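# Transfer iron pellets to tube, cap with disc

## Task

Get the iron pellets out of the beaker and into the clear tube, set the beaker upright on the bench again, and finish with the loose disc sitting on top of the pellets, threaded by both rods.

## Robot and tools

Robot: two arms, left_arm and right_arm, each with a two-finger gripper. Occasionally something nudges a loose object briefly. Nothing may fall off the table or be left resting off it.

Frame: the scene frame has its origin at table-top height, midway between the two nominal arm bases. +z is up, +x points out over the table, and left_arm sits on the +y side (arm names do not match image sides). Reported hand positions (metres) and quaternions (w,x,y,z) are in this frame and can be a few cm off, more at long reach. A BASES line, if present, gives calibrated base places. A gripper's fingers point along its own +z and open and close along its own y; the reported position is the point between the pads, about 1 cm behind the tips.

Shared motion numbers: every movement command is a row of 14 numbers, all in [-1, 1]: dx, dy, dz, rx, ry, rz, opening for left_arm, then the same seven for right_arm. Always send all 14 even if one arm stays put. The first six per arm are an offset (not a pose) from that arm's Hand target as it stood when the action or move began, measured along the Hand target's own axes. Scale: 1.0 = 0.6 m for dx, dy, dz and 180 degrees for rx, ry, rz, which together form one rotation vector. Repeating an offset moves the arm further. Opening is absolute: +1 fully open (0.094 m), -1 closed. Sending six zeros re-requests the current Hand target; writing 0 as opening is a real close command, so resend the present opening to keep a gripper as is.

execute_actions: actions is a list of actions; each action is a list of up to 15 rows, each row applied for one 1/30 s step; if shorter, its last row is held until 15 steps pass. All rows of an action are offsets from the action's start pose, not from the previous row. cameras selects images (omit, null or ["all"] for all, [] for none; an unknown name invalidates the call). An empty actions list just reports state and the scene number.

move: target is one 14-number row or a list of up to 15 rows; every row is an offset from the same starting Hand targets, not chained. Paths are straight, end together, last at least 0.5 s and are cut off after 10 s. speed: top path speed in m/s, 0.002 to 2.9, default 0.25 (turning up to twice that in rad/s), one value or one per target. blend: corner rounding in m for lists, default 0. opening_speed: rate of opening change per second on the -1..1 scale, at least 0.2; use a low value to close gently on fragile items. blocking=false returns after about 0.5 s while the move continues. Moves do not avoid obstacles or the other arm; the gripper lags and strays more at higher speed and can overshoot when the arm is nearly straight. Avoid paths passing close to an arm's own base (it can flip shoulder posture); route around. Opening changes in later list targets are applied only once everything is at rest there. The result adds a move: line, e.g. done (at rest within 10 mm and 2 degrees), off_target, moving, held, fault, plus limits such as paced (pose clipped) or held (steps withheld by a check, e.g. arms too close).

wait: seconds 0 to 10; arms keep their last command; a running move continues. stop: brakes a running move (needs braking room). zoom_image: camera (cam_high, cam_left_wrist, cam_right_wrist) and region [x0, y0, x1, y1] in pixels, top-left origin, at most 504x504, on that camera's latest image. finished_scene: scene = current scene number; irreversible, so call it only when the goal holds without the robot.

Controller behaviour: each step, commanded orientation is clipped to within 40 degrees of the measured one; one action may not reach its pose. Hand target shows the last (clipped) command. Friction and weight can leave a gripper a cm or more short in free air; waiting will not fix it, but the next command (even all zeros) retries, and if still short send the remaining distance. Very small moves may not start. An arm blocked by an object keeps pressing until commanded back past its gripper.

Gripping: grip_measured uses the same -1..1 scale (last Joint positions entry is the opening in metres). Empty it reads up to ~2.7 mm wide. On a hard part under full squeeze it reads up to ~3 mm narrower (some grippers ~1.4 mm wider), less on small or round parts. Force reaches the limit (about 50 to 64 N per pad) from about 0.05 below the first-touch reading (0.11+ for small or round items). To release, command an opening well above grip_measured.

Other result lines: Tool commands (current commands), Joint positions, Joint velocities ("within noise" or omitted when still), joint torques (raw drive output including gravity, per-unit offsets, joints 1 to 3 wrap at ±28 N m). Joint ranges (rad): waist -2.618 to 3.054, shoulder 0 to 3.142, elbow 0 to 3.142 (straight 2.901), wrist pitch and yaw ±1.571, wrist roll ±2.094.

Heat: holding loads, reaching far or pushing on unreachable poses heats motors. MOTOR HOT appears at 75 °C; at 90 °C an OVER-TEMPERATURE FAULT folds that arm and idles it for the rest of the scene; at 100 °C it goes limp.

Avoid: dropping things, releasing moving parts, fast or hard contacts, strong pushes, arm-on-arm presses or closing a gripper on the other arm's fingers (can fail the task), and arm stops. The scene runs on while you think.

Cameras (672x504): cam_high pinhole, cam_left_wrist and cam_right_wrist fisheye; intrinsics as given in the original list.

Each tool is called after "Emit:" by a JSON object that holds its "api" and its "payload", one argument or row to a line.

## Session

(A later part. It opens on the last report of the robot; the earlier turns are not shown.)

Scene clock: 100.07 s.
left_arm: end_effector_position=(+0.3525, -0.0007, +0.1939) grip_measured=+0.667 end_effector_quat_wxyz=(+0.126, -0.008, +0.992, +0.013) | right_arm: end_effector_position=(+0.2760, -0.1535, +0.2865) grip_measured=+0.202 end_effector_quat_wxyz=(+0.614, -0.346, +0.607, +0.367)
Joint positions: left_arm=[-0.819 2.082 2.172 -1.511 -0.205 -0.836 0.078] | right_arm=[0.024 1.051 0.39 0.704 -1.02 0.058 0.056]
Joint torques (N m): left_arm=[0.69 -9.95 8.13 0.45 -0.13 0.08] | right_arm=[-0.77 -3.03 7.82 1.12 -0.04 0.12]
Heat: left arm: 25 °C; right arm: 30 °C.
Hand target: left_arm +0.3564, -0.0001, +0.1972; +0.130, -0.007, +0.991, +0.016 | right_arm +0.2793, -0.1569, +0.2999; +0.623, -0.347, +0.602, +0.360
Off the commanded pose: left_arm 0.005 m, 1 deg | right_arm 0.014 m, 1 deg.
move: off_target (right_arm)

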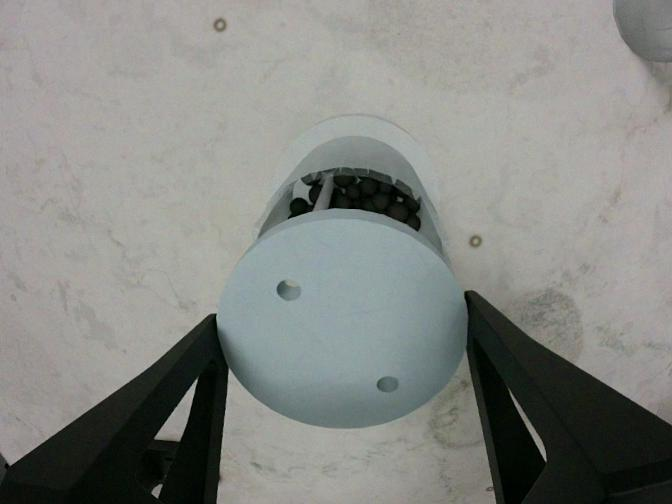

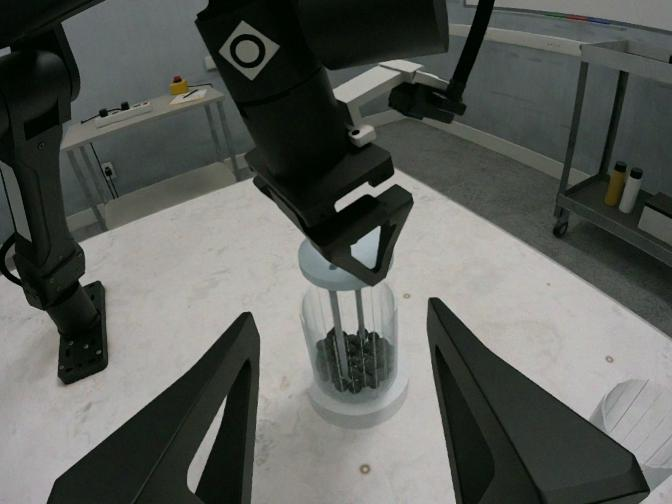

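Emit:
{"api": "move", "payload": {
  "target": [0.0122,-0.0055,0.0212,0,0,0,0.55,0,0,0,0,0,0,0.2],
  "speed": 0.05,
  "cameras": ["cam_left_wrist","cam_right_wrist"]
}}

Emit:
{"api": "zoom_image", "payload": {
  "camera": "cam_left_wrist",
  "region": [280, 140, 360, 220]
}}

Emit:
{"api": "zoom_image", "payload": {
  "camera": "cam_left_wrist",
  "region": [264, 265, 314, 315]
}}

Emit:
{"api": "zoom_image", "payload": {
  "camera": "cam_right_wrist",
  "region": [280, 220, 400, 340]
}}

Scene clock: 102.73 s.
left_arm: end_effector_position=(+0.3492, +0.0024, +0.1815) grip_measured=+0.667 end_effector_quat_wxyz=(+0.115, -0.005, +0.993, +0.026) | right_arm: end_effector_position=(+0.2760, -0.1535, +0.2865) grip_measured=+0.202 end_effector_quat_wxyz=(+0.614, -0.346, +0.607, +0.367)
Joint positions: left_arm=[-0.821 2.082 2.125 -1.498 -0.207 -0.835 0.078] | right_arm=[0.024 1.051 0.39 0.704 -1.02 0.058 0.056]
Joint torques (N m): left_arm=[-0.53 -11.92 4.55 0.97 -0.16 -0.05] | right_arm=[-0.75 -3.23 7.76 1.15 -0.06 0.11]
Heat: left arm: 25 °C; right arm: 29 °C.
Hand target: left_arm +0.3527, -0.0031, +0.1829; +0.130, -0.007, +0.991, +0.016 | right_arm +0.2793, -0.1569, +0.2999; +0.623, -0.347, +0.602, +0.360
Off the commanded pose: left_arm 0.007 m, 2 deg | right_arm 0.014 m, 1 deg.
move: off_target (right_arm)

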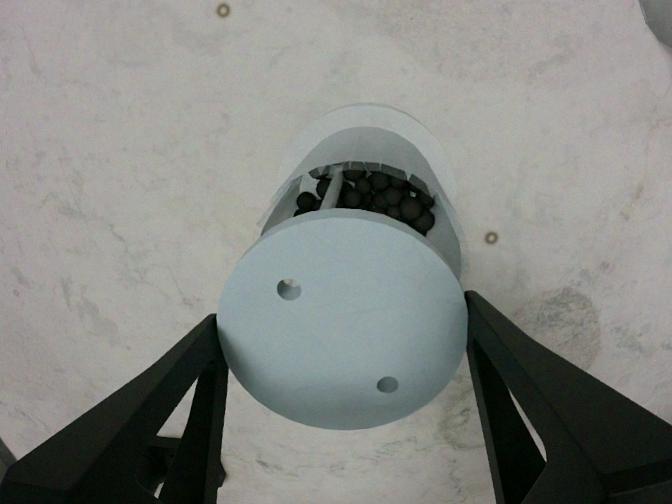

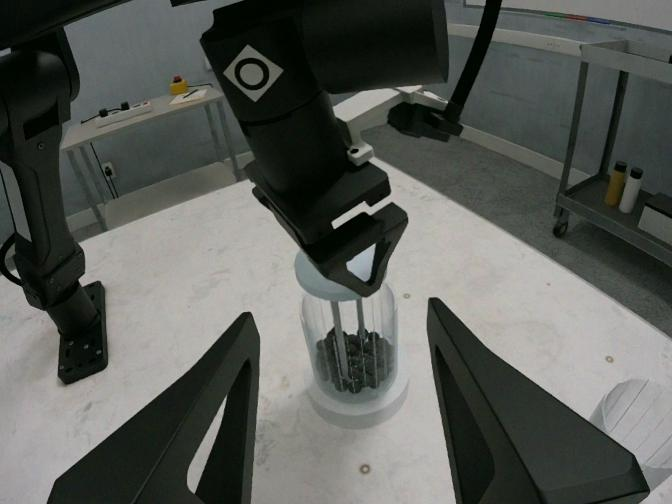

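Scaled by 6.300 (camera's finer frame: 960x720).

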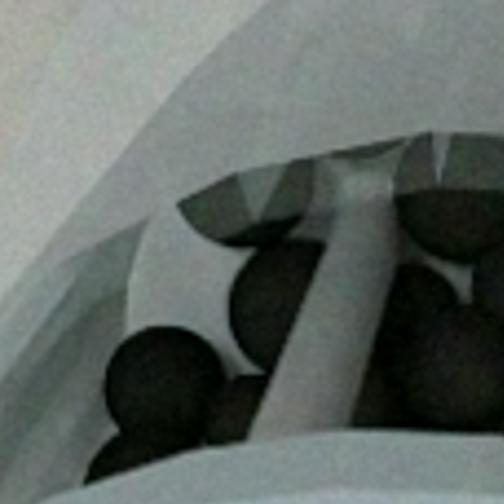

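Scaled by 10.080 (camera's finer frame: 960x720).

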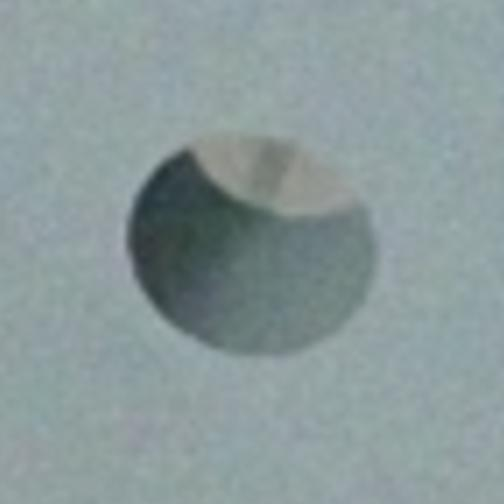

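Scaled by 4.200 (camera's finer frame: 960x720).

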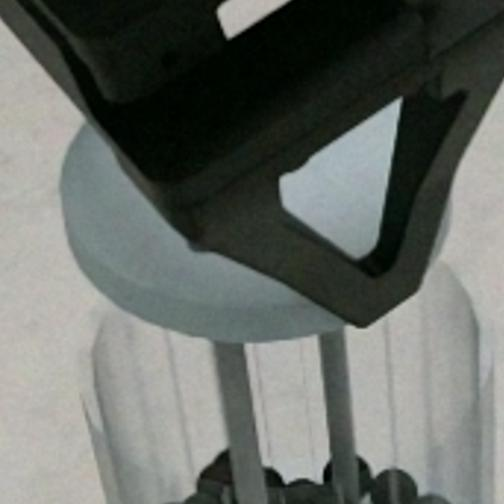

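Emit:
{"api": "move", "payload": {
  "target": [0.0017,-0.0125,0.0,0,0,0,0.55,0,0,0,0,0,0,0.2],
  "speed": 0.04,
  "cameras": ["cam_left_wrist","cam_right_wrist"]
}}

Emit:
{"api": "zoom_image", "payload": {
  "camera": "cam_left_wrist",
  "region": [280, 140, 360, 220]
}}

Emit:
{"api": "zoom_image", "payload": {
  "camera": "cam_left_wrist",
  "region": [264, 265, 314, 315]
}}

Emit:
{"api": "zoom_image", "payload": {
  "camera": "cam_right_wrist",
  "region": [280, 220, 400, 340]
}}

Scene clock: 105.47 s.
left_arm: end_effector_position=(+0.3489, +0.0019, +0.1818) grip_measured=+0.667 end_effector_quat_wxyz=(+0.118, -0.003, +0.993, +0.028) | right_arm: end_effector_position=(+0.2760, -0.1535, +0.2865) grip_measured=+0.202 end_effector_quat_wxyz=(+0.614, -0.346, +0.607, +0.367)
Joint positions: left_arm=[-0.825 2.082 2.125 -1.498 -0.215 -0.836 0.078] | right_arm=[0.024 1.051 0.39 0.704 -1.02 0.058 0.056]
Joint torques (N m): left_arm=[-1.18 -10 7.15 0.8 -0.11 -0.14] | right_arm=[-0.8 -3 7.87 1.17 -0.05 0.12]
Heat: left arm: 26 °C; right arm: 29 °C.
Hand target: left_arm +0.3518, -0.0106, +0.1824; +0.130, -0.007, +0.991, +0.016 | right_arm +0.2793, -0.1569, +0.2999; +0.623, -0.347, +0.602, +0.360
Off the commanded pose: left_arm 0.013 m, 2 deg | right_arm 0.014 m, 1 deg.
move: off_target (left_arm, right_arm)

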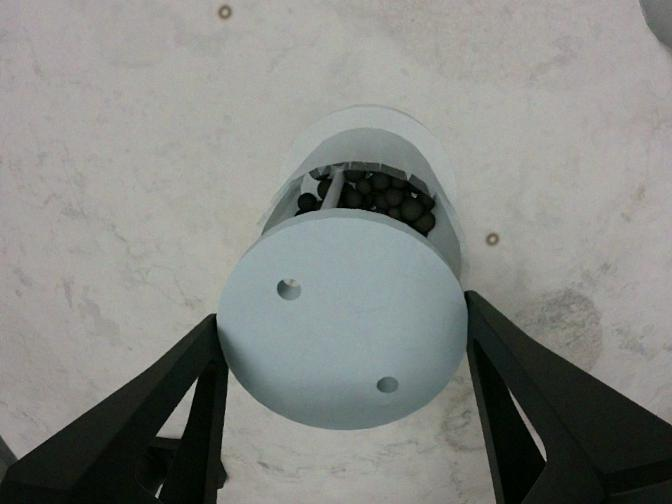

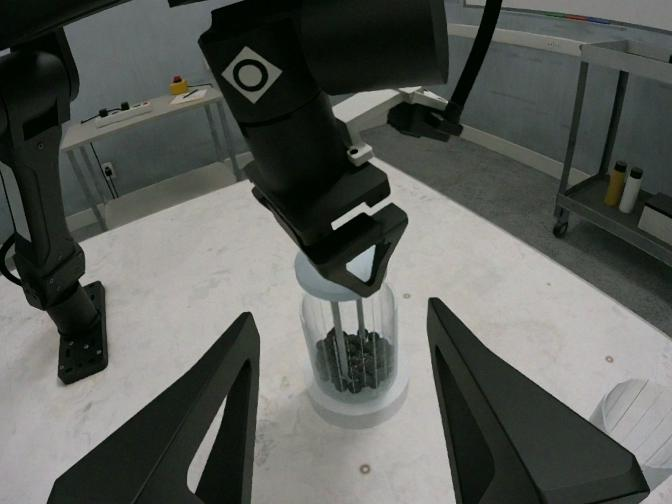

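Scaled by 6.300 (camera's finer frame: 960x720).

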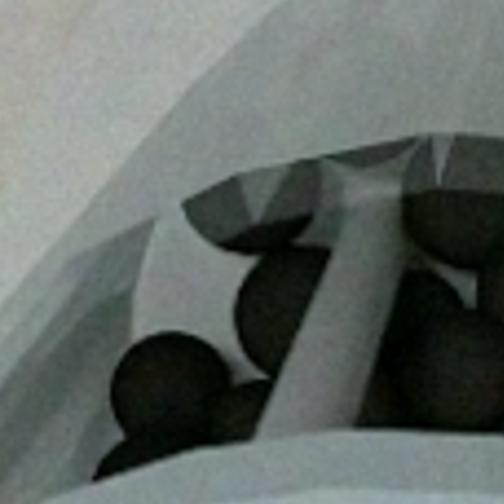

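Scaled by 10.080 (camera's finer frame: 960x720).

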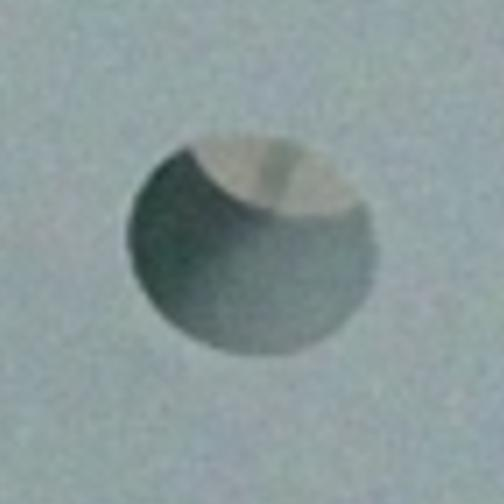

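Scaled by 4.200 (camera's finer frame: 960x720).

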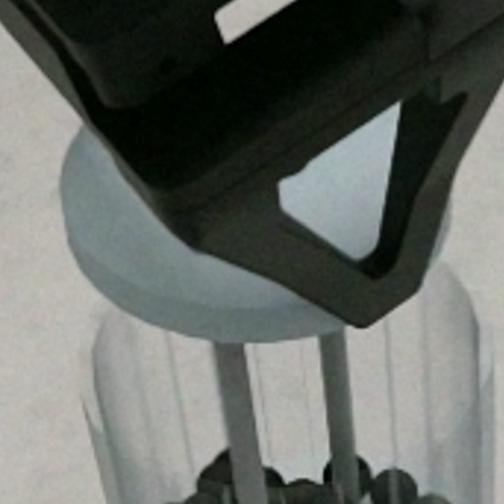

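Emit:
{"api": "move", "payload": {
  "target": [0.001,-0.009,0.0,0,0,0,0.55,0,0,0,0,0,0,0.2],
  "speed": 0.04,
  "cameras": []
}}

Scene clock: 106.83 s.
left_arm: end_effector_position=(+0.3446, -0.0080, +0.1824) grip_measured=+0.667 end_effector_quat_wxyz=(+0.121, +0.002, +0.992, +0.024) | right_arm: end_effector_position=(+0.2760, -0.1535, +0.2865) grip_measured=+0.202 end_effector_quat_wxyz=(+0.614, -0.346, +0.607, +0.367)
Joint positions: left_arm=[-0.848 2.092 2.143 -1.498 -0.215 -0.847 0.078] | right_arm=[0.024 1.051 0.39 0.704 -1.02 0.058 0.056]
Joint torques (N m): left_arm=[-0.88 -9.26 8.23 0.76 -0.11 -0.14] | right_arm=[-0.75 -3.06 7.87 1.17 -0.02 0.11]
Heat: left arm: 26 °C; right arm: 29 °C.
Hand target: left_arm +0.3513, -0.0160, +0.1821; +0.130, -0.007, +0.991, +0.016 | right_arm +0.2793, -0.1569, +0.2999; +0.623, -0.347, +0.602, +0.360
Off the commanded pose: left_arm 0.010 m, 2 deg | right_arm 0.014 m, 1 deg.
move: off_target (right_arm)

Emit:
{"api": "move", "payload": {
  "target": [-0.0085,0.0307,-0.0227,0.004,0,0,0.55,0,0,0,0,0,0,0.2],
  "speed": 0.06,
  "cameras": []
}}

Scene clock: 109.33 s.
left_arm: end_effector_position=(+0.3483, -0.0039, +0.1818) grip_measured=+0.667 end_effector_quat_wxyz=(+0.115, -0.006, +0.993, +0.019) | right_arm: end_effector_position=(+0.2760, -0.1535, +0.2865) grip_measured=+0.202 end_effector_quat_wxyz=(+0.614, -0.346, +0.607, +0.367)
Joint positions: left_arm=[-0.829 2.092 2.143 -1.498 -0.198 -0.846 0.078] | right_arm=[0.024 1.051 0.39 0.704 -1.02 0.058 0.056]
Joint torques (N m): left_arm=[0.94 -14.15 5.91 0.65 -0.13 0.11] | right_arm=[-0.64 -3.14 7.91 1.17 -0.03 0.11]
Heat: left arm: 26 °C; right arm: 29 °C.
Hand target: left_arm +0.3524, +0.0020, +0.1971; +0.130, -0.006, +0.991, +0.010 | right_arm +0.2793, -0.1569, +0.2999; +0.623, -0.347, +0.602, +0.360
Off the commanded pose: left_arm 0.017 m, 2 deg | right_arm 0.014 m, 1 deg.
move: off_target (left_arm, right_arm)

Emit:
{"api": "wait", "payload": {
  "seconds": 0.1,
  "cameras": ["cam_left_wrist","cam_right_wrist"]
}}

Emit:
{"api": "zoom_image", "payload": {
  "camera": "cam_left_wrist",
  "region": [280, 140, 360, 220]
}}

Emit:
{"api": "zoom_image", "payload": {
  "camera": "cam_left_wrist",
  "region": [264, 265, 314, 315]
}}

Emit:
{"api": "zoom_image", "payload": {
  "camera": "cam_right_wrist",
  "region": [280, 220, 400, 340]
}}

Scene clock: 109.83 s.
left_arm: end_effector_position=(+0.3483, -0.0039, +0.1818) grip_measured=+0.667 end_effector_quat_wxyz=(+0.115, -0.006, +0.993, +0.019) | right_arm: end_effector_position=(+0.2760, -0.1535, +0.2865) grip_measured=+0.202 end_effector_quat_wxyz=(+0.614, -0.346, +0.607, +0.367)
Joint positions: left_arm=[-0.829 2.092 2.143 -1.498 -0.198 -0.846 0.078] | right_arm=[0.024 1.051 0.39 0.704 -1.02 0.058 0.056]
Joint torques (N m): left_arm=[0.87 -14.22 6.22 0.61 -0.18 0.13] | right_arm=[-0.64 -3.17 7.82 1.16 -0.05 0.12]
Heat: left arm: 26 °C; right arm: 29 °C.
Hand target: left_arm +0.3524, +0.0020, +0.1971; +0.130, -0.006, +0.991, +0.010 | right_arm +0.2793, -0.1569, +0.2999; +0.623, -0.347, +0.602, +0.360
Tool commands: left_gripper/opening=+0.55 right_gripper/opening=+0.2
Off the commanded pose: left_arm 0.017 m, 2 deg | right_arm 0.014 m, 1 deg.
wait: 0.10 s; at rest from the start

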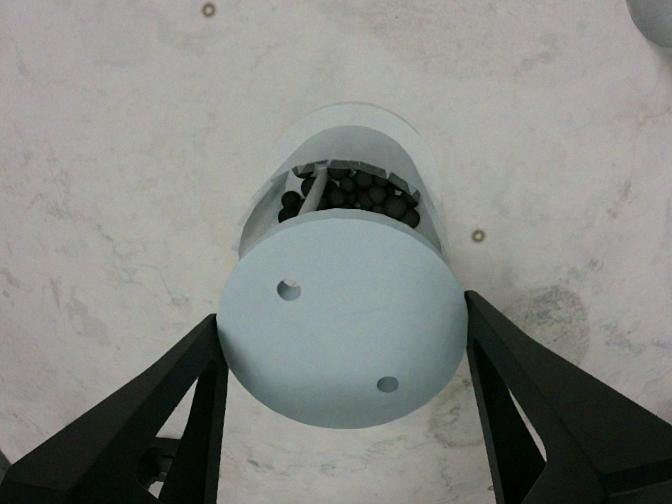

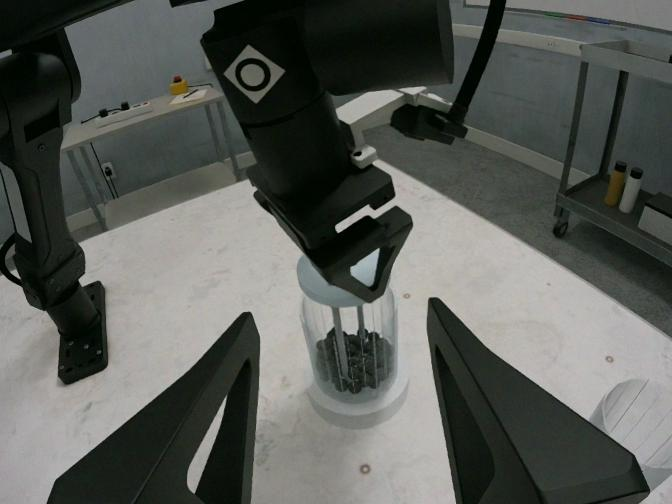

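Scaled by 6.300 (camera's finer frame: 960x720).

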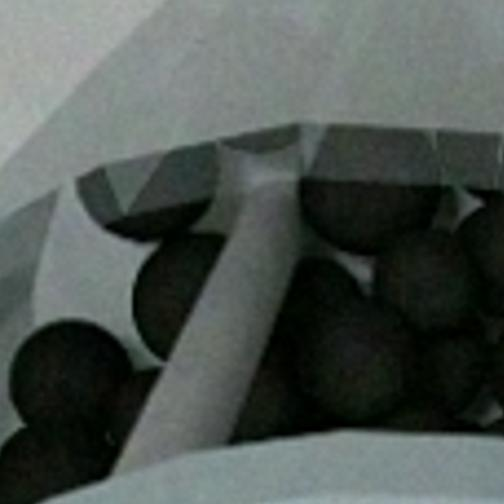

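Scaled by 10.080 (camera's finer frame: 960x720).

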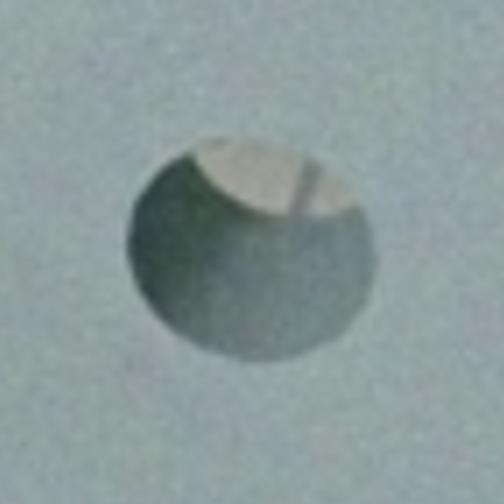

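Scaled by 4.200 (camera's finer frame: 960x720).

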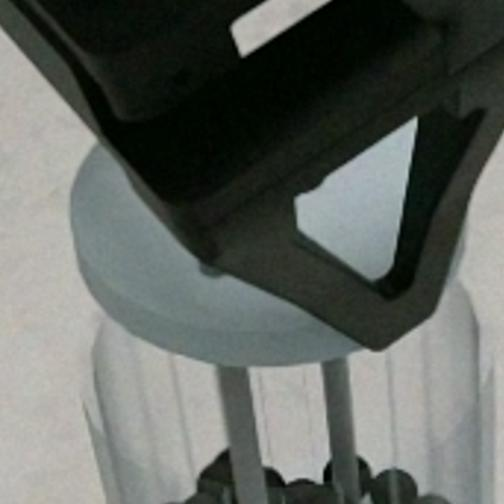

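Emit:
{"api": "move", "payload": {
  "target": [0,0.0035,0.0,0,0,0,0.55,0,0,0,0,0,0,0.2],
  "speed": 0.04,
  "cameras": []
}}

Scene clock: 111.73 s.
left_arm: end_effector_position=(+0.3484, -0.0038, +0.1817) grip_measured=+0.667 end_effector_quat_wxyz=(+0.113, -0.005, +0.993, +0.019) | right_arm: end_effector_position=(+0.2760, -0.1535, +0.2865) grip_measured=+0.202 end_effector_quat_wxyz=(+0.614, -0.346, +0.607, +0.367)
Joint positions: left_arm=[-0.827 2.092 2.143 -1.498 -0.195 -0.842 0.078] | right_arm=[0.024 1.051 0.39 0.704 -1.02 0.058 0.056]
Joint torques (N m): left_arm=[1.24 -14.95 5.04 0.66 -0.22 0.06] | right_arm=[-0.81 -2.99 7.86 1.15 -0.05 0.11]
Heat: left arm: 27 °C; right arm: 29 °C.
Hand target: left_arm +0.3524, +0.0041, +0.1971; +0.130, -0.006, +0.991, +0.010 | right_arm +0.2793, -0.1569, +0.2999; +0.623, -0.347, +0.602, +0.360
Off the commanded pose: left_arm 0.018 m, 2 deg | right_arm 0.014 m, 1 deg.
move: off_target (left_arm, right_arm)

Emit:
{"api": "move", "payload": {
  "target": [0.004,0.0025,0.0145,0,0,0,0.55,0,0,0,0,0,0,0.2],
  "speed": 0.04,
  "cameras": []
}}

Scene clock: 113.37 s.
left_arm: end_effector_position=(+0.3480, -0.0033, +0.1812) grip_measured=+0.667 end_effector_quat_wxyz=(+0.121, -0.006, +0.993, +0.010) | right_arm: end_effector_position=(+0.2760, -0.1535, +0.2865) grip_measured=+0.202 end_effector_quat_wxyz=(+0.614, -0.346, +0.607, +0.367)
Joint positions: left_arm=[-0.827 2.059 2.086 -1.452 -0.195 -0.841 0.078] | right_arm=[0.024 1.051 0.39 0.704 -1.02 0.058 0.056]
Joint torques (N m): left_arm=[1.26 -13.67 4.44 0.7 -0.21 0.12] | right_arm=[-0.65 -3.03 7.84 1.16 -0.03 0.1]
Heat: left arm: 27 °C; right arm: 29 °C.
Hand target: left_arm +0.3523, +0.0058, +0.1881; +0.130, -0.006, +0.991, +0.010 | right_arm +0.2793, -0.1569, +0.2999; +0.623, -0.347, +0.602, +0.360
Off the commanded pose: left_arm 0.012 m, 1 deg | right_arm 0.014 m, 1 deg.
move: off_target (left_arm, right_arm)

Emit:
{"api": "move", "payload": {
  "target": [0,0.0035,0.0,0,0,0,0.55,0,0,0,0,0,0,0.2],
  "speed": 0.04,
  "cameras": ["cam_left_wrist","cam_right_wrist"]
}}

Emit:
{"api": "zoom_image", "payload": {
  "camera": "cam_left_wrist",
  "region": [264, 265, 314, 315]
}}

Emit:
{"api": "zoom_image", "payload": {
  "camera": "cam_right_wrist",
  "region": [280, 220, 400, 340]
}}

Emit:
{"api": "zoom_image", "payload": {
  "camera": "cam_left_wrist",
  "region": [280, 140, 360, 220]
}}

Scene clock: 114.70 s.
left_arm: end_effector_position=(+0.3480, -0.0032, +0.1809) grip_measured=+0.667 end_effector_quat_wxyz=(+0.121, -0.006, +0.993, +0.007) | right_arm: end_effector_position=(+0.2760, -0.1535, +0.2865) grip_measured=+0.202 end_effector_quat_wxyz=(+0.614, -0.346, +0.607, +0.367)
Joint positions: left_arm=[-0.825 2.053 2.076 -1.442 -0.192 -0.839 0.078] | right_arm=[0.024 1.051 0.39 0.704 -1.02 0.058 0.056]
Joint torques (N m): left_arm=[1.48 -13.55 4.15 0.7 -0.16 0.19] | right_arm=[-0.69 -3.17 7.75 1.16 -0.04 0.1]
Heat: left arm: 27 °C; right arm: 29 °C.
Hand target: left_arm +0.3523, +0.0079, +0.1882; +0.130, -0.006, +0.991, +0.010 | right_arm +0.2793, -0.1569, +0.2999; +0.623, -0.347, +0.602, +0.360
Off the commanded pose: left_arm 0.014 m, 1 deg | right_arm 0.014 m, 1 deg.
move: off_target (left_arm, right_arm)

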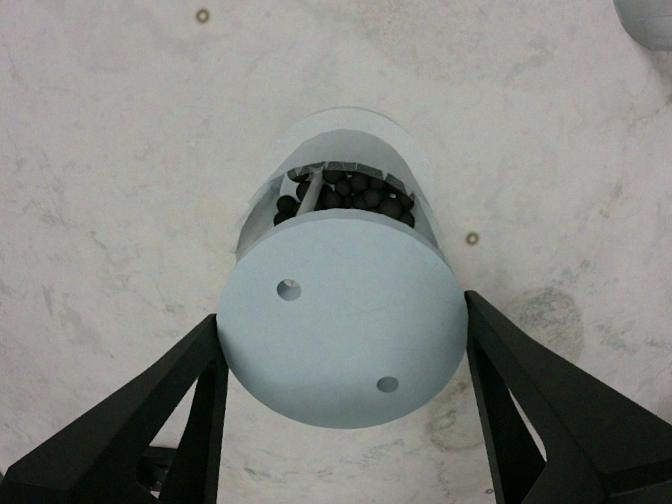

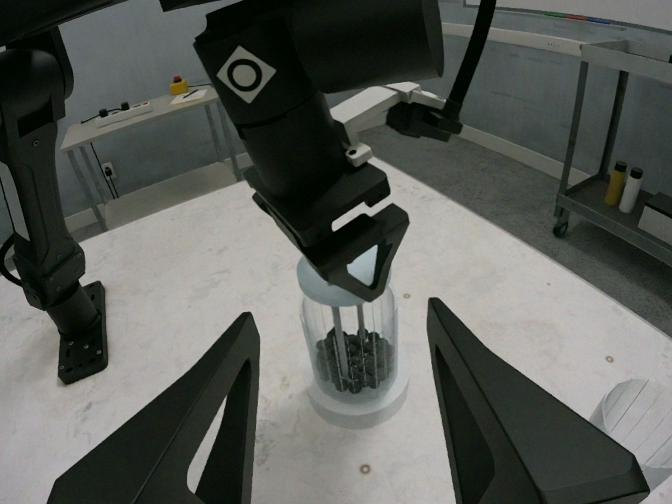

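Scaled by 10.080 (camera's finer frame: 960x720).

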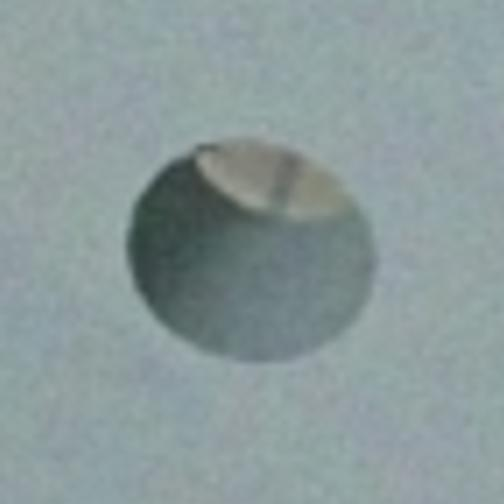

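Scaled by 4.200 (camera's finer frame: 960x720).

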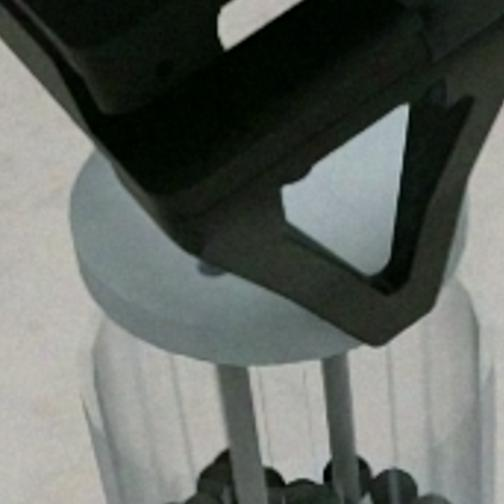

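Scaled by 6.300 (camera's finer frame: 960x720).

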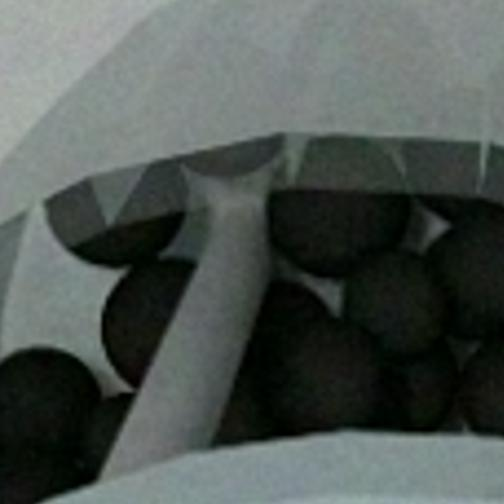

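Emit:
{"api": "move", "payload": {
  "target": [0,0.002,0.0,0,0,0,0.55,0,0,0,0,0,0,0.2],
  "speed": 0.04,
  "cameras": []
}}

Scene clock: 116.40 s.
left_arm: end_effector_position=(+0.3481, -0.0033, +0.1813) grip_measured=+0.667 end_effector_quat_wxyz=(+0.123, -0.005, +0.992, +0.006) | right_arm: end_effector_position=(+0.2760, -0.1535, +0.2865) grip_measured=+0.202 end_effector_quat_wxyz=(+0.614, -0.346, +0.607, +0.367)
Joint positions: left_arm=[-0.825 2.048 2.069 -1.436 -0.192 -0.836 0.078] | right_arm=[0.024 1.051 0.39 0.704 -1.02 0.058 0.056]
Joint torques (N m): left_arm=[1.51 -13.45 4.37 0.61 -0.17 0.16] | right_arm=[-0.69 -2.99 7.73 1.16 -0.08 0.13]
Heat: left arm: 27 °C; right arm: 29 °C.
Hand target: left_arm +0.3523, +0.0091, +0.1882; +0.130, -0.006, +0.991, +0.010 | right_arm +0.2793, -0.1569, +0.2999; +0.623, -0.347, +0.602, +0.360
Off the commanded pose: left_arm 0.015 m, 1 deg | right_arm 0.014 m, 1 deg.
move: off_target (left_arm, right_arm)

Emit:
{"api": "move", "payload": {
  "target": [-0.0017,-0.04,-0.0064,0,0,0,0.55,0,0,0,0,0,0,0.2],
  "speed": 0.06,
  "cameras": []
}}

Emit:
{"api": "move", "payload": {
  "target": [0,0.0325,0.0,0,0,0,0.55,0,0,0,0,0,0,0.2],
  "speed": 0.06,
  "cameras": ["cam_left_wrist","cam_right_wrist"]
}}

Emit:
{"api": "zoom_image", "payload": {
  "camera": "cam_left_wrist",
  "region": [280, 140, 360, 220]
}}

Emit:
{"api": "zoom_image", "payload": {
  "camera": "cam_right_wrist",
  "region": [280, 220, 400, 340]
}}

Scene clock: 118.87 s.
left_arm: end_effector_position=(+0.3487, -0.0143, +0.1919) grip_measured=+0.667 end_effector_quat_wxyz=(+0.125, +0.002, +0.992, +0.002) | right_arm: end_effector_position=(+0.2760, -0.1535, +0.2865) grip_measured=+0.202 end_effector_quat_wxyz=(+0.614, -0.346, +0.607, +0.367)
Joint positions: left_arm=[-0.841 2.097 2.188 -1.498 -0.19 -0.838 0.078] | right_arm=[0.024 1.051 0.39 0.704 -1.02 0.058 0.056]
Joint torques (N m): left_arm=[-0.46 -9.32 8.17 0.52 -0.3 -0.12] | right_arm=[-0.88 -3.08 7.84 1.16 -0.06 0.11]
Heat: left arm: 27 °C; right arm: 28 °C.
Hand target: left_arm +0.3526, -0.0150, +0.1918; +0.130, -0.006, +0.991, +0.010 | right_arm +0.2793, -0.1569, +0.2999; +0.623, -0.347, +0.602, +0.360
Off the commanded pose: left_arm 0.004 m, 1 deg | right_arm 0.014 m, 1 deg.
move: off_target (right_arm)

Scene clock: 119.97 s.
left_arm: end_effector_position=(+0.3484, -0.0050, +0.1815) grip_measured=+0.667 end_effector_quat_wxyz=(+0.117, -0.001, +0.993, +0.012) | right_arm: end_effector_position=(+0.2760, -0.1535, +0.2865) grip_measured=+0.202 end_effector_quat_wxyz=(+0.614, -0.346, +0.607, +0.367)
Joint positions: left_arm=[-0.827 2.077 2.117 -1.472 -0.19 -0.832 0.078] | right_arm=[0.024 1.051 0.39 0.704 -1.02 0.058 0.056]
Joint torques (N m): left_arm=[1.2 -14.43 4.45 0.68 -0.13 0.03] | right_arm=[-0.59 -3.15 7.86 1.13 -0.08 0.09]
Heat: left arm: 27 °C; right arm: 28 °C.
Hand target: left_arm +0.3523, +0.0045, +0.1921; +0.130, -0.006, +0.991, +0.010 | right_arm +0.2793, -0.1569, +0.2999; +0.623, -0.347, +0.602, +0.360
Off the commanded pose: left_arm 0.015 m, 2 deg | right_arm 0.014 m, 1 deg.
move: off_target (left_arm, right_arm)

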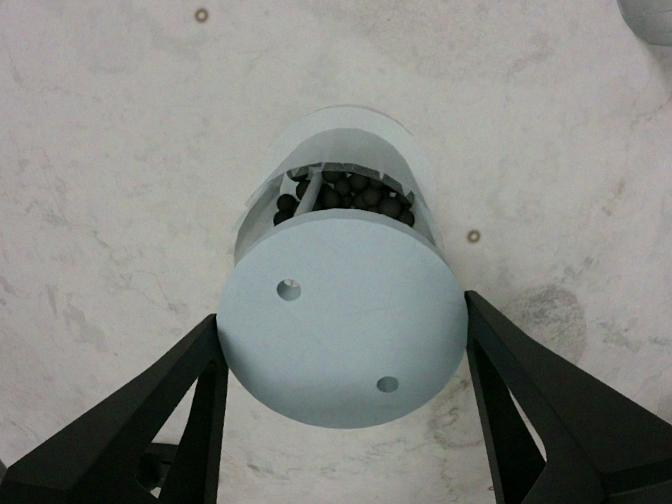

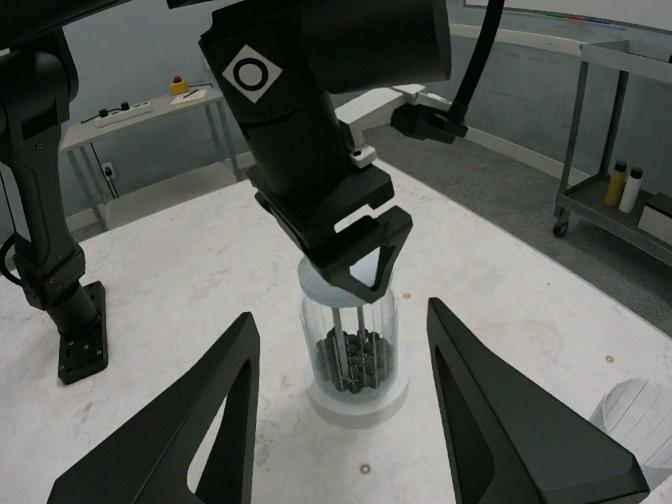

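Scaled by 6.300 (camera's finer frame: 960x720).

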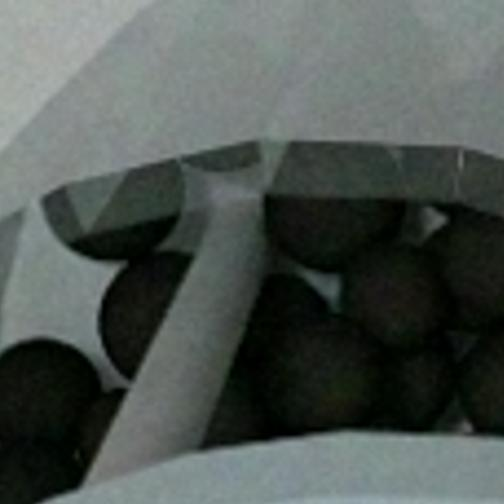

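Scaled by 4.200 (camera's finer frame: 960x720).

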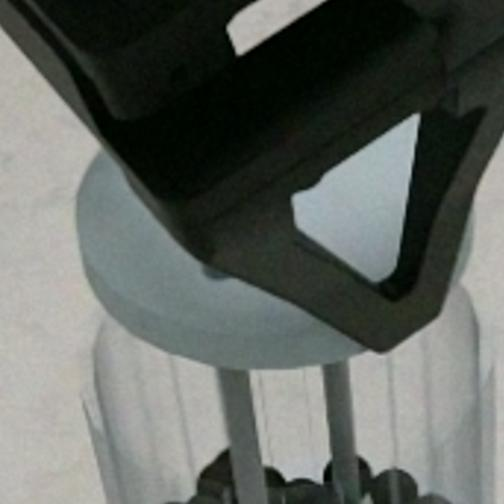

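Emit:
{"api": "move", "payload": {
  "target": [0,-0.0325,0.0,0,0,0,0.55,0,0,0,0,0,0,0.2],
  "speed": 0.06,
  "cameras": []
}}

Emit:
{"api": "move", "payload": {
  "target": [0,0.038,0.0,0,0,0,0.55,0,0,0,0,0,0,0.2],
  "speed": 0.06,
  "cameras": ["cam_left_wrist","cam_right_wrist"]
}}

Emit:
{"api": "zoom_image", "payload": {
  "camera": "cam_left_wrist",
  "region": [280, 140, 360, 220]
}}

Emit:
{"api": "zoom_image", "payload": {
  "camera": "cam_right_wrist",
  "region": [280, 220, 400, 340]
}}

Emit:
{"api": "zoom_image", "payload": {
  "camera": "cam_left_wrist",
  "region": [264, 265, 314, 315]
}}

Scene clock: 122.13 s.
left_arm: end_effector_position=(+0.3488, -0.0144, +0.1913) grip_measured=+0.667 end_effector_quat_wxyz=(+0.124, +0.002, +0.992, +0.002) | right_arm: end_effector_position=(+0.2760, -0.1535, +0.2865) grip_measured=+0.202 end_effector_quat_wxyz=(+0.614, -0.346, +0.607, +0.367)
Joint positions: left_arm=[-0.841 2.099 2.188 -1.498 -0.19 -0.838 0.078] | right_arm=[0.024 1.051 0.39 0.704 -1.02 0.058 0.056]
Joint torques (N m): left_arm=[-0.62 -9.54 8.2 0.54 -0.27 -0.13] | right_arm=[-0.64 -3 7.77 1.14 -0.04 0.11]
Heat: left arm: 27 °C; right arm: 28 °C.
Hand target: left_arm +0.3526, -0.0150, +0.1918; +0.130, -0.006, +0.991, +0.010 | right_arm +0.2793, -0.1569, +0.2999; +0.623, -0.347, +0.602, +0.360
Off the commanded pose: left_arm 0.004 m, 1 deg | right_arm 0.014 m, 1 deg.
move: off_target (right_arm)

Scene clock: 123.27 s.
left_arm: end_effector_position=(+0.3495, -0.0013, +0.1808) grip_measured=+0.667 end_effector_quat_wxyz=(+0.117, -0.003, +0.993, +0.012) | right_arm: end_effector_position=(+0.2760, -0.1535, +0.2865) grip_measured=+0.202 end_effector_quat_wxyz=(+0.614, -0.346, +0.607, +0.367)
Joint positions: left_arm=[-0.819 2.065 2.096 -1.461 -0.19 -0.829 0.078] | right_arm=[0.024 1.051 0.39 0.704 -1.02 0.058 0.056]
Joint torques (N m): left_arm=[0.68 -14.3 4.66 0.59 -0.19 0.11] | right_arm=[-0.73 -3.12 7.75 1.13 -0.04 0.08]
Heat: left arm: 27 °C; right arm: 28 °C.
Hand target: left_arm +0.3523, +0.0078, +0.1922; +0.130, -0.006, +0.991, +0.010 | right_arm +0.2793, -0.1569, +0.2999; +0.623, -0.347, +0.602, +0.360
Off the commanded pose: left_arm 0.015 m, 2 deg | right_arm 0.014 m, 1 deg.
move: off_target (left_arm, right_arm)

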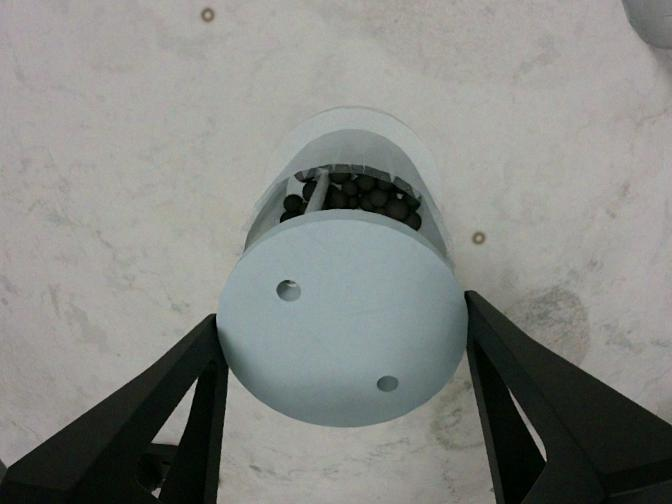

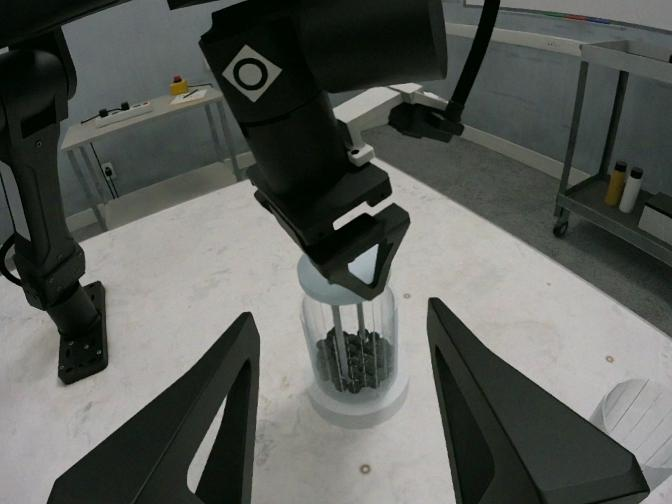

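Scaled by 6.300 (camera's finer frame: 960x720).

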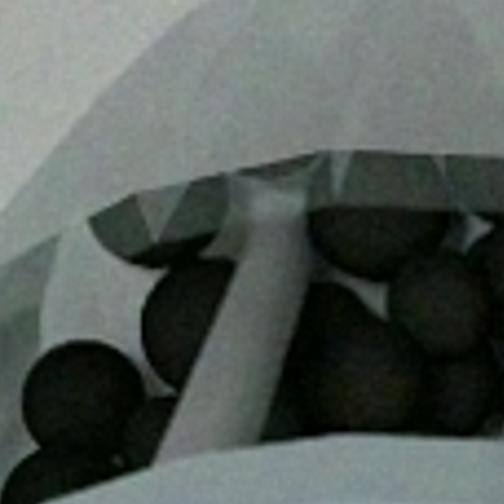

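Scaled by 4.200 (camera's finer frame: 960x720).

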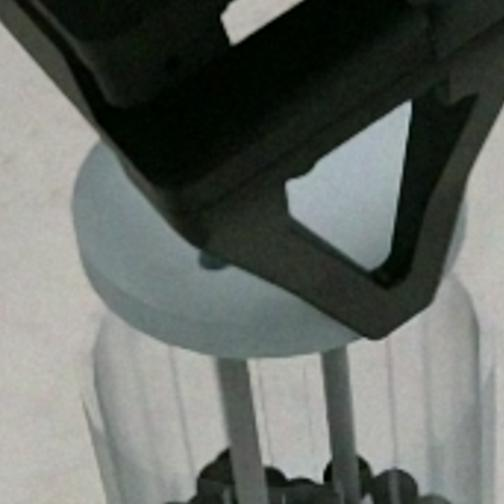

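Scaled by 10.080 (camera's finer frame: 960x720).

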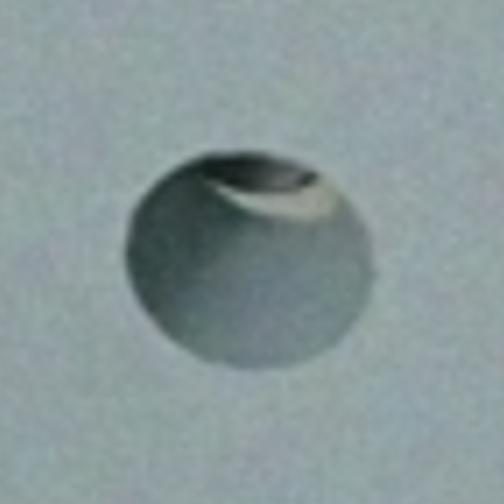

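Emit:
{"api": "move", "payload": {
  "target": [0.004,0,0.0095,0,0,0,0.55,0,0,0,0,0,0,0.2],
  "speed": 0.03,
  "cameras": ["cam_left_wrist","cam_right_wrist"]
}}

Emit:
{"api": "zoom_image", "payload": {
  "camera": "cam_left_wrist",
  "region": [264, 265, 314, 315]
}}

Emit:
{"api": "zoom_image", "payload": {
  "camera": "cam_left_wrist",
  "region": [362, 360, 412, 410]
}}

Scene clock: 125.93 s.
left_arm: end_effector_position=(+0.3495, -0.0013, +0.1807) grip_measured=+0.667 end_effector_quat_wxyz=(+0.123, -0.004, +0.992, +0.006) | right_arm: end_effector_position=(+0.2760, -0.1535, +0.2865) grip_measured=+0.202 end_effector_quat_wxyz=(+0.614, -0.346, +0.607, +0.367)
Joint positions: left_arm=[-0.819 2.043 2.06 -1.43 -0.19 -0.829 0.078] | right_arm=[0.024 1.051 0.39 0.704 -1.02 0.058 0.056]
Joint torques (N m): left_arm=[0.76 -13.37 4.19 0.7 -0.21 0.11] | right_arm=[-0.7 -2.99 7.84 1.16 -0.04 0.08]
Heat: left arm: 28 °C; right arm: 28 °C.
Hand target: left_arm +0.3514, +0.0079, +0.1860; +0.130, -0.006, +0.991, +0.010 | right_arm +0.2793, -0.1569, +0.2999; +0.623, -0.347, +0.602, +0.360
Off the commanded pose: left_arm 0.011 m, 1 deg | right_arm 0.014 m, 1 deg.
move: off_target (left_arm, right_arm)

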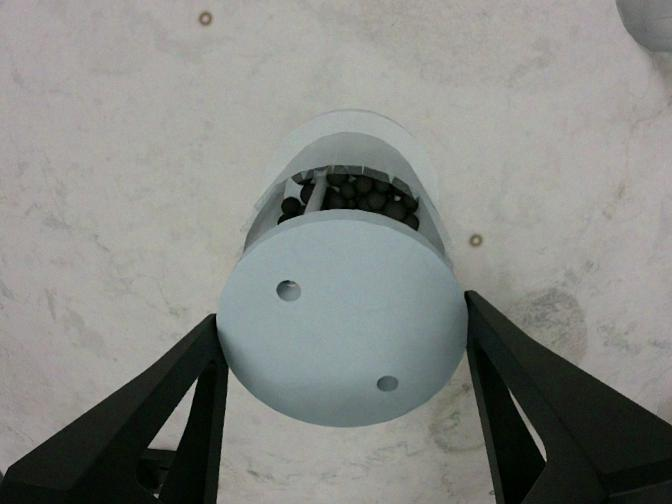

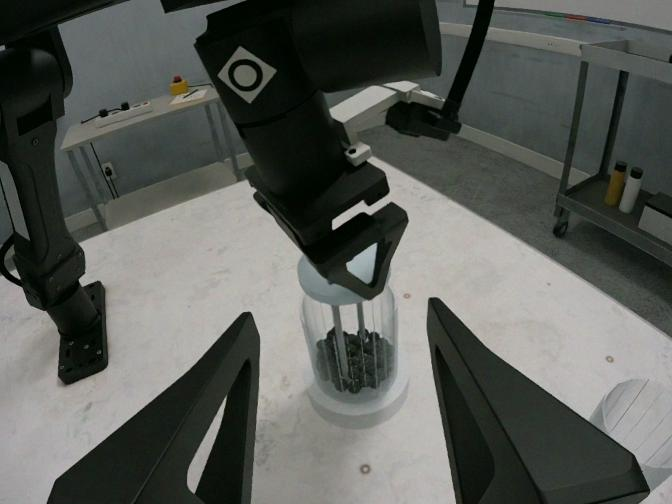

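Scaled by 10.080 (camera's finer frame: 960x720).

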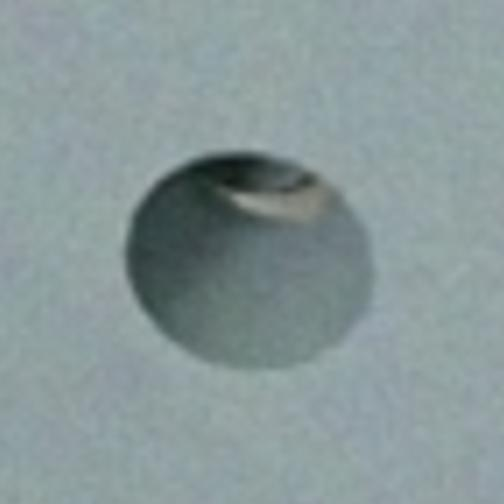

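Scaled by 10.080 (camera's finer frame: 960x720).

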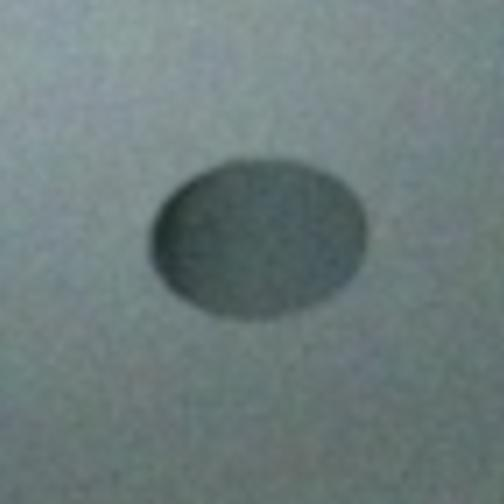

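Emit:
{"api": "move", "payload": {
  "target": [0.0026,0,0.0098,0,0,0,0.55,0,0,0,0,0,0,0.2],
  "speed": 0.03,
  "cameras": ["cam_left_wrist","cam_right_wrist"]
}}

Emit:
{"api": "zoom_image", "payload": {
  "camera": "cam_left_wrist",
  "region": [264, 265, 314, 315]
}}

Emit:
{"api": "zoom_image", "payload": {
  "camera": "cam_left_wrist",
  "region": [280, 140, 360, 220]
}}

Emit:
{"api": "zoom_image", "payload": {
  "camera": "cam_right_wrist",
  "region": [280, 220, 400, 340]
}}

Scene clock: 128.27 s.
left_arm: end_effector_position=(+0.3491, -0.0009, +0.1800) grip_measured=+0.667 end_effector_quat_wxyz=(+0.127, -0.004, +0.992, +0.001) | right_arm: end_effector_position=(+0.2760, -0.1535, +0.2865) grip_measured=+0.202 end_effector_quat_wxyz=(+0.614, -0.346, +0.607, +0.367)
Joint positions: left_arm=[-0.819 2.025 2.028 -1.404 -0.19 -0.827 0.078] | right_arm=[0.024 1.051 0.39 0.704 -1.02 0.058 0.056]
Joint torques (N m): left_arm=[0.66 -12.01 3.89 0.68 -0.17 0.06] | right_arm=[-0.59 -3.15 7.9 1.14 -0.07 0.09]
Heat: left arm: 28 °C; right arm: 28 °C.
Hand target: left_arm +0.3514, +0.0080, +0.1800; +0.130, -0.006, +0.991, +0.010 | right_arm +0.2793, -0.1569, +0.2999; +0.623, -0.347, +0.602, +0.360
Off the commanded pose: left_arm 0.009 m, 1 deg | right_arm 0.014 m, 1 deg.
move: off_target (right_arm)

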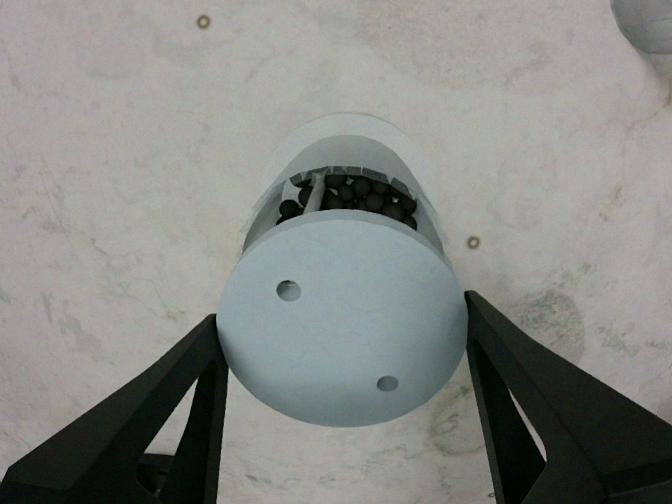

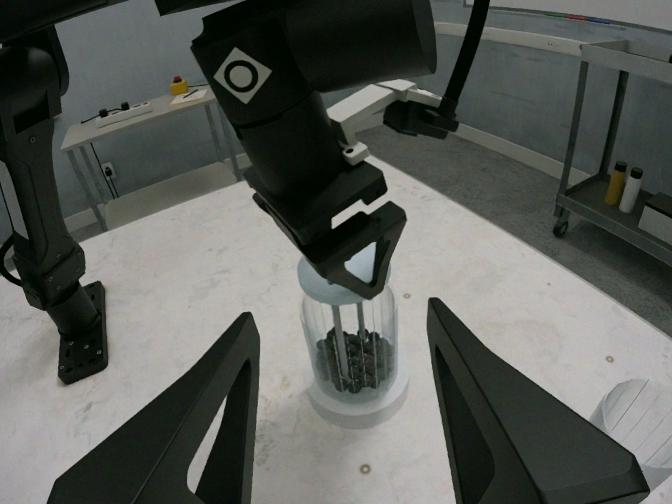

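Scaled by 10.080 (camera's finer frame: 960x720).

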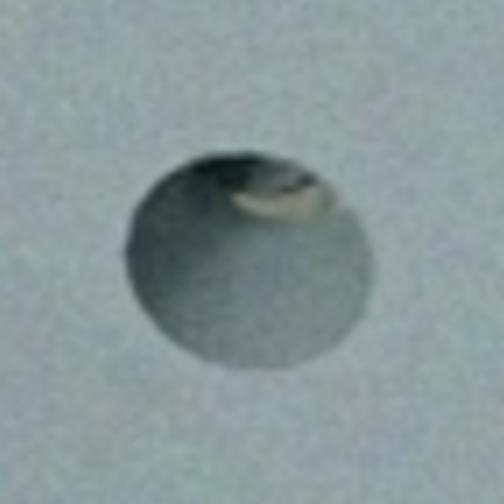

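Scaled by 6.300 (camera's finer frame: 960x720).

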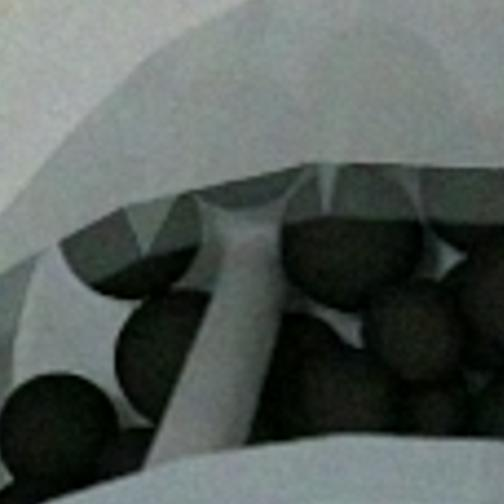

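Scaled by 4.200 (camera's finer frame: 960x720).

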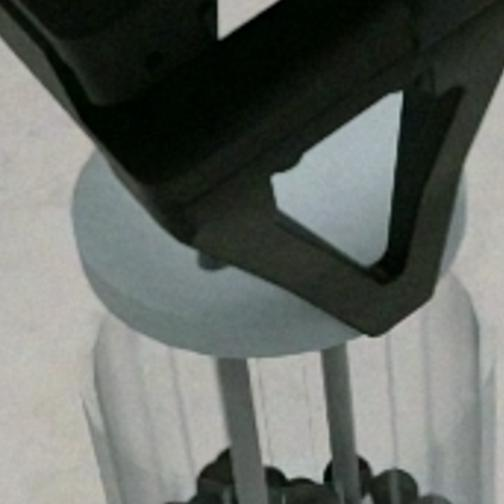

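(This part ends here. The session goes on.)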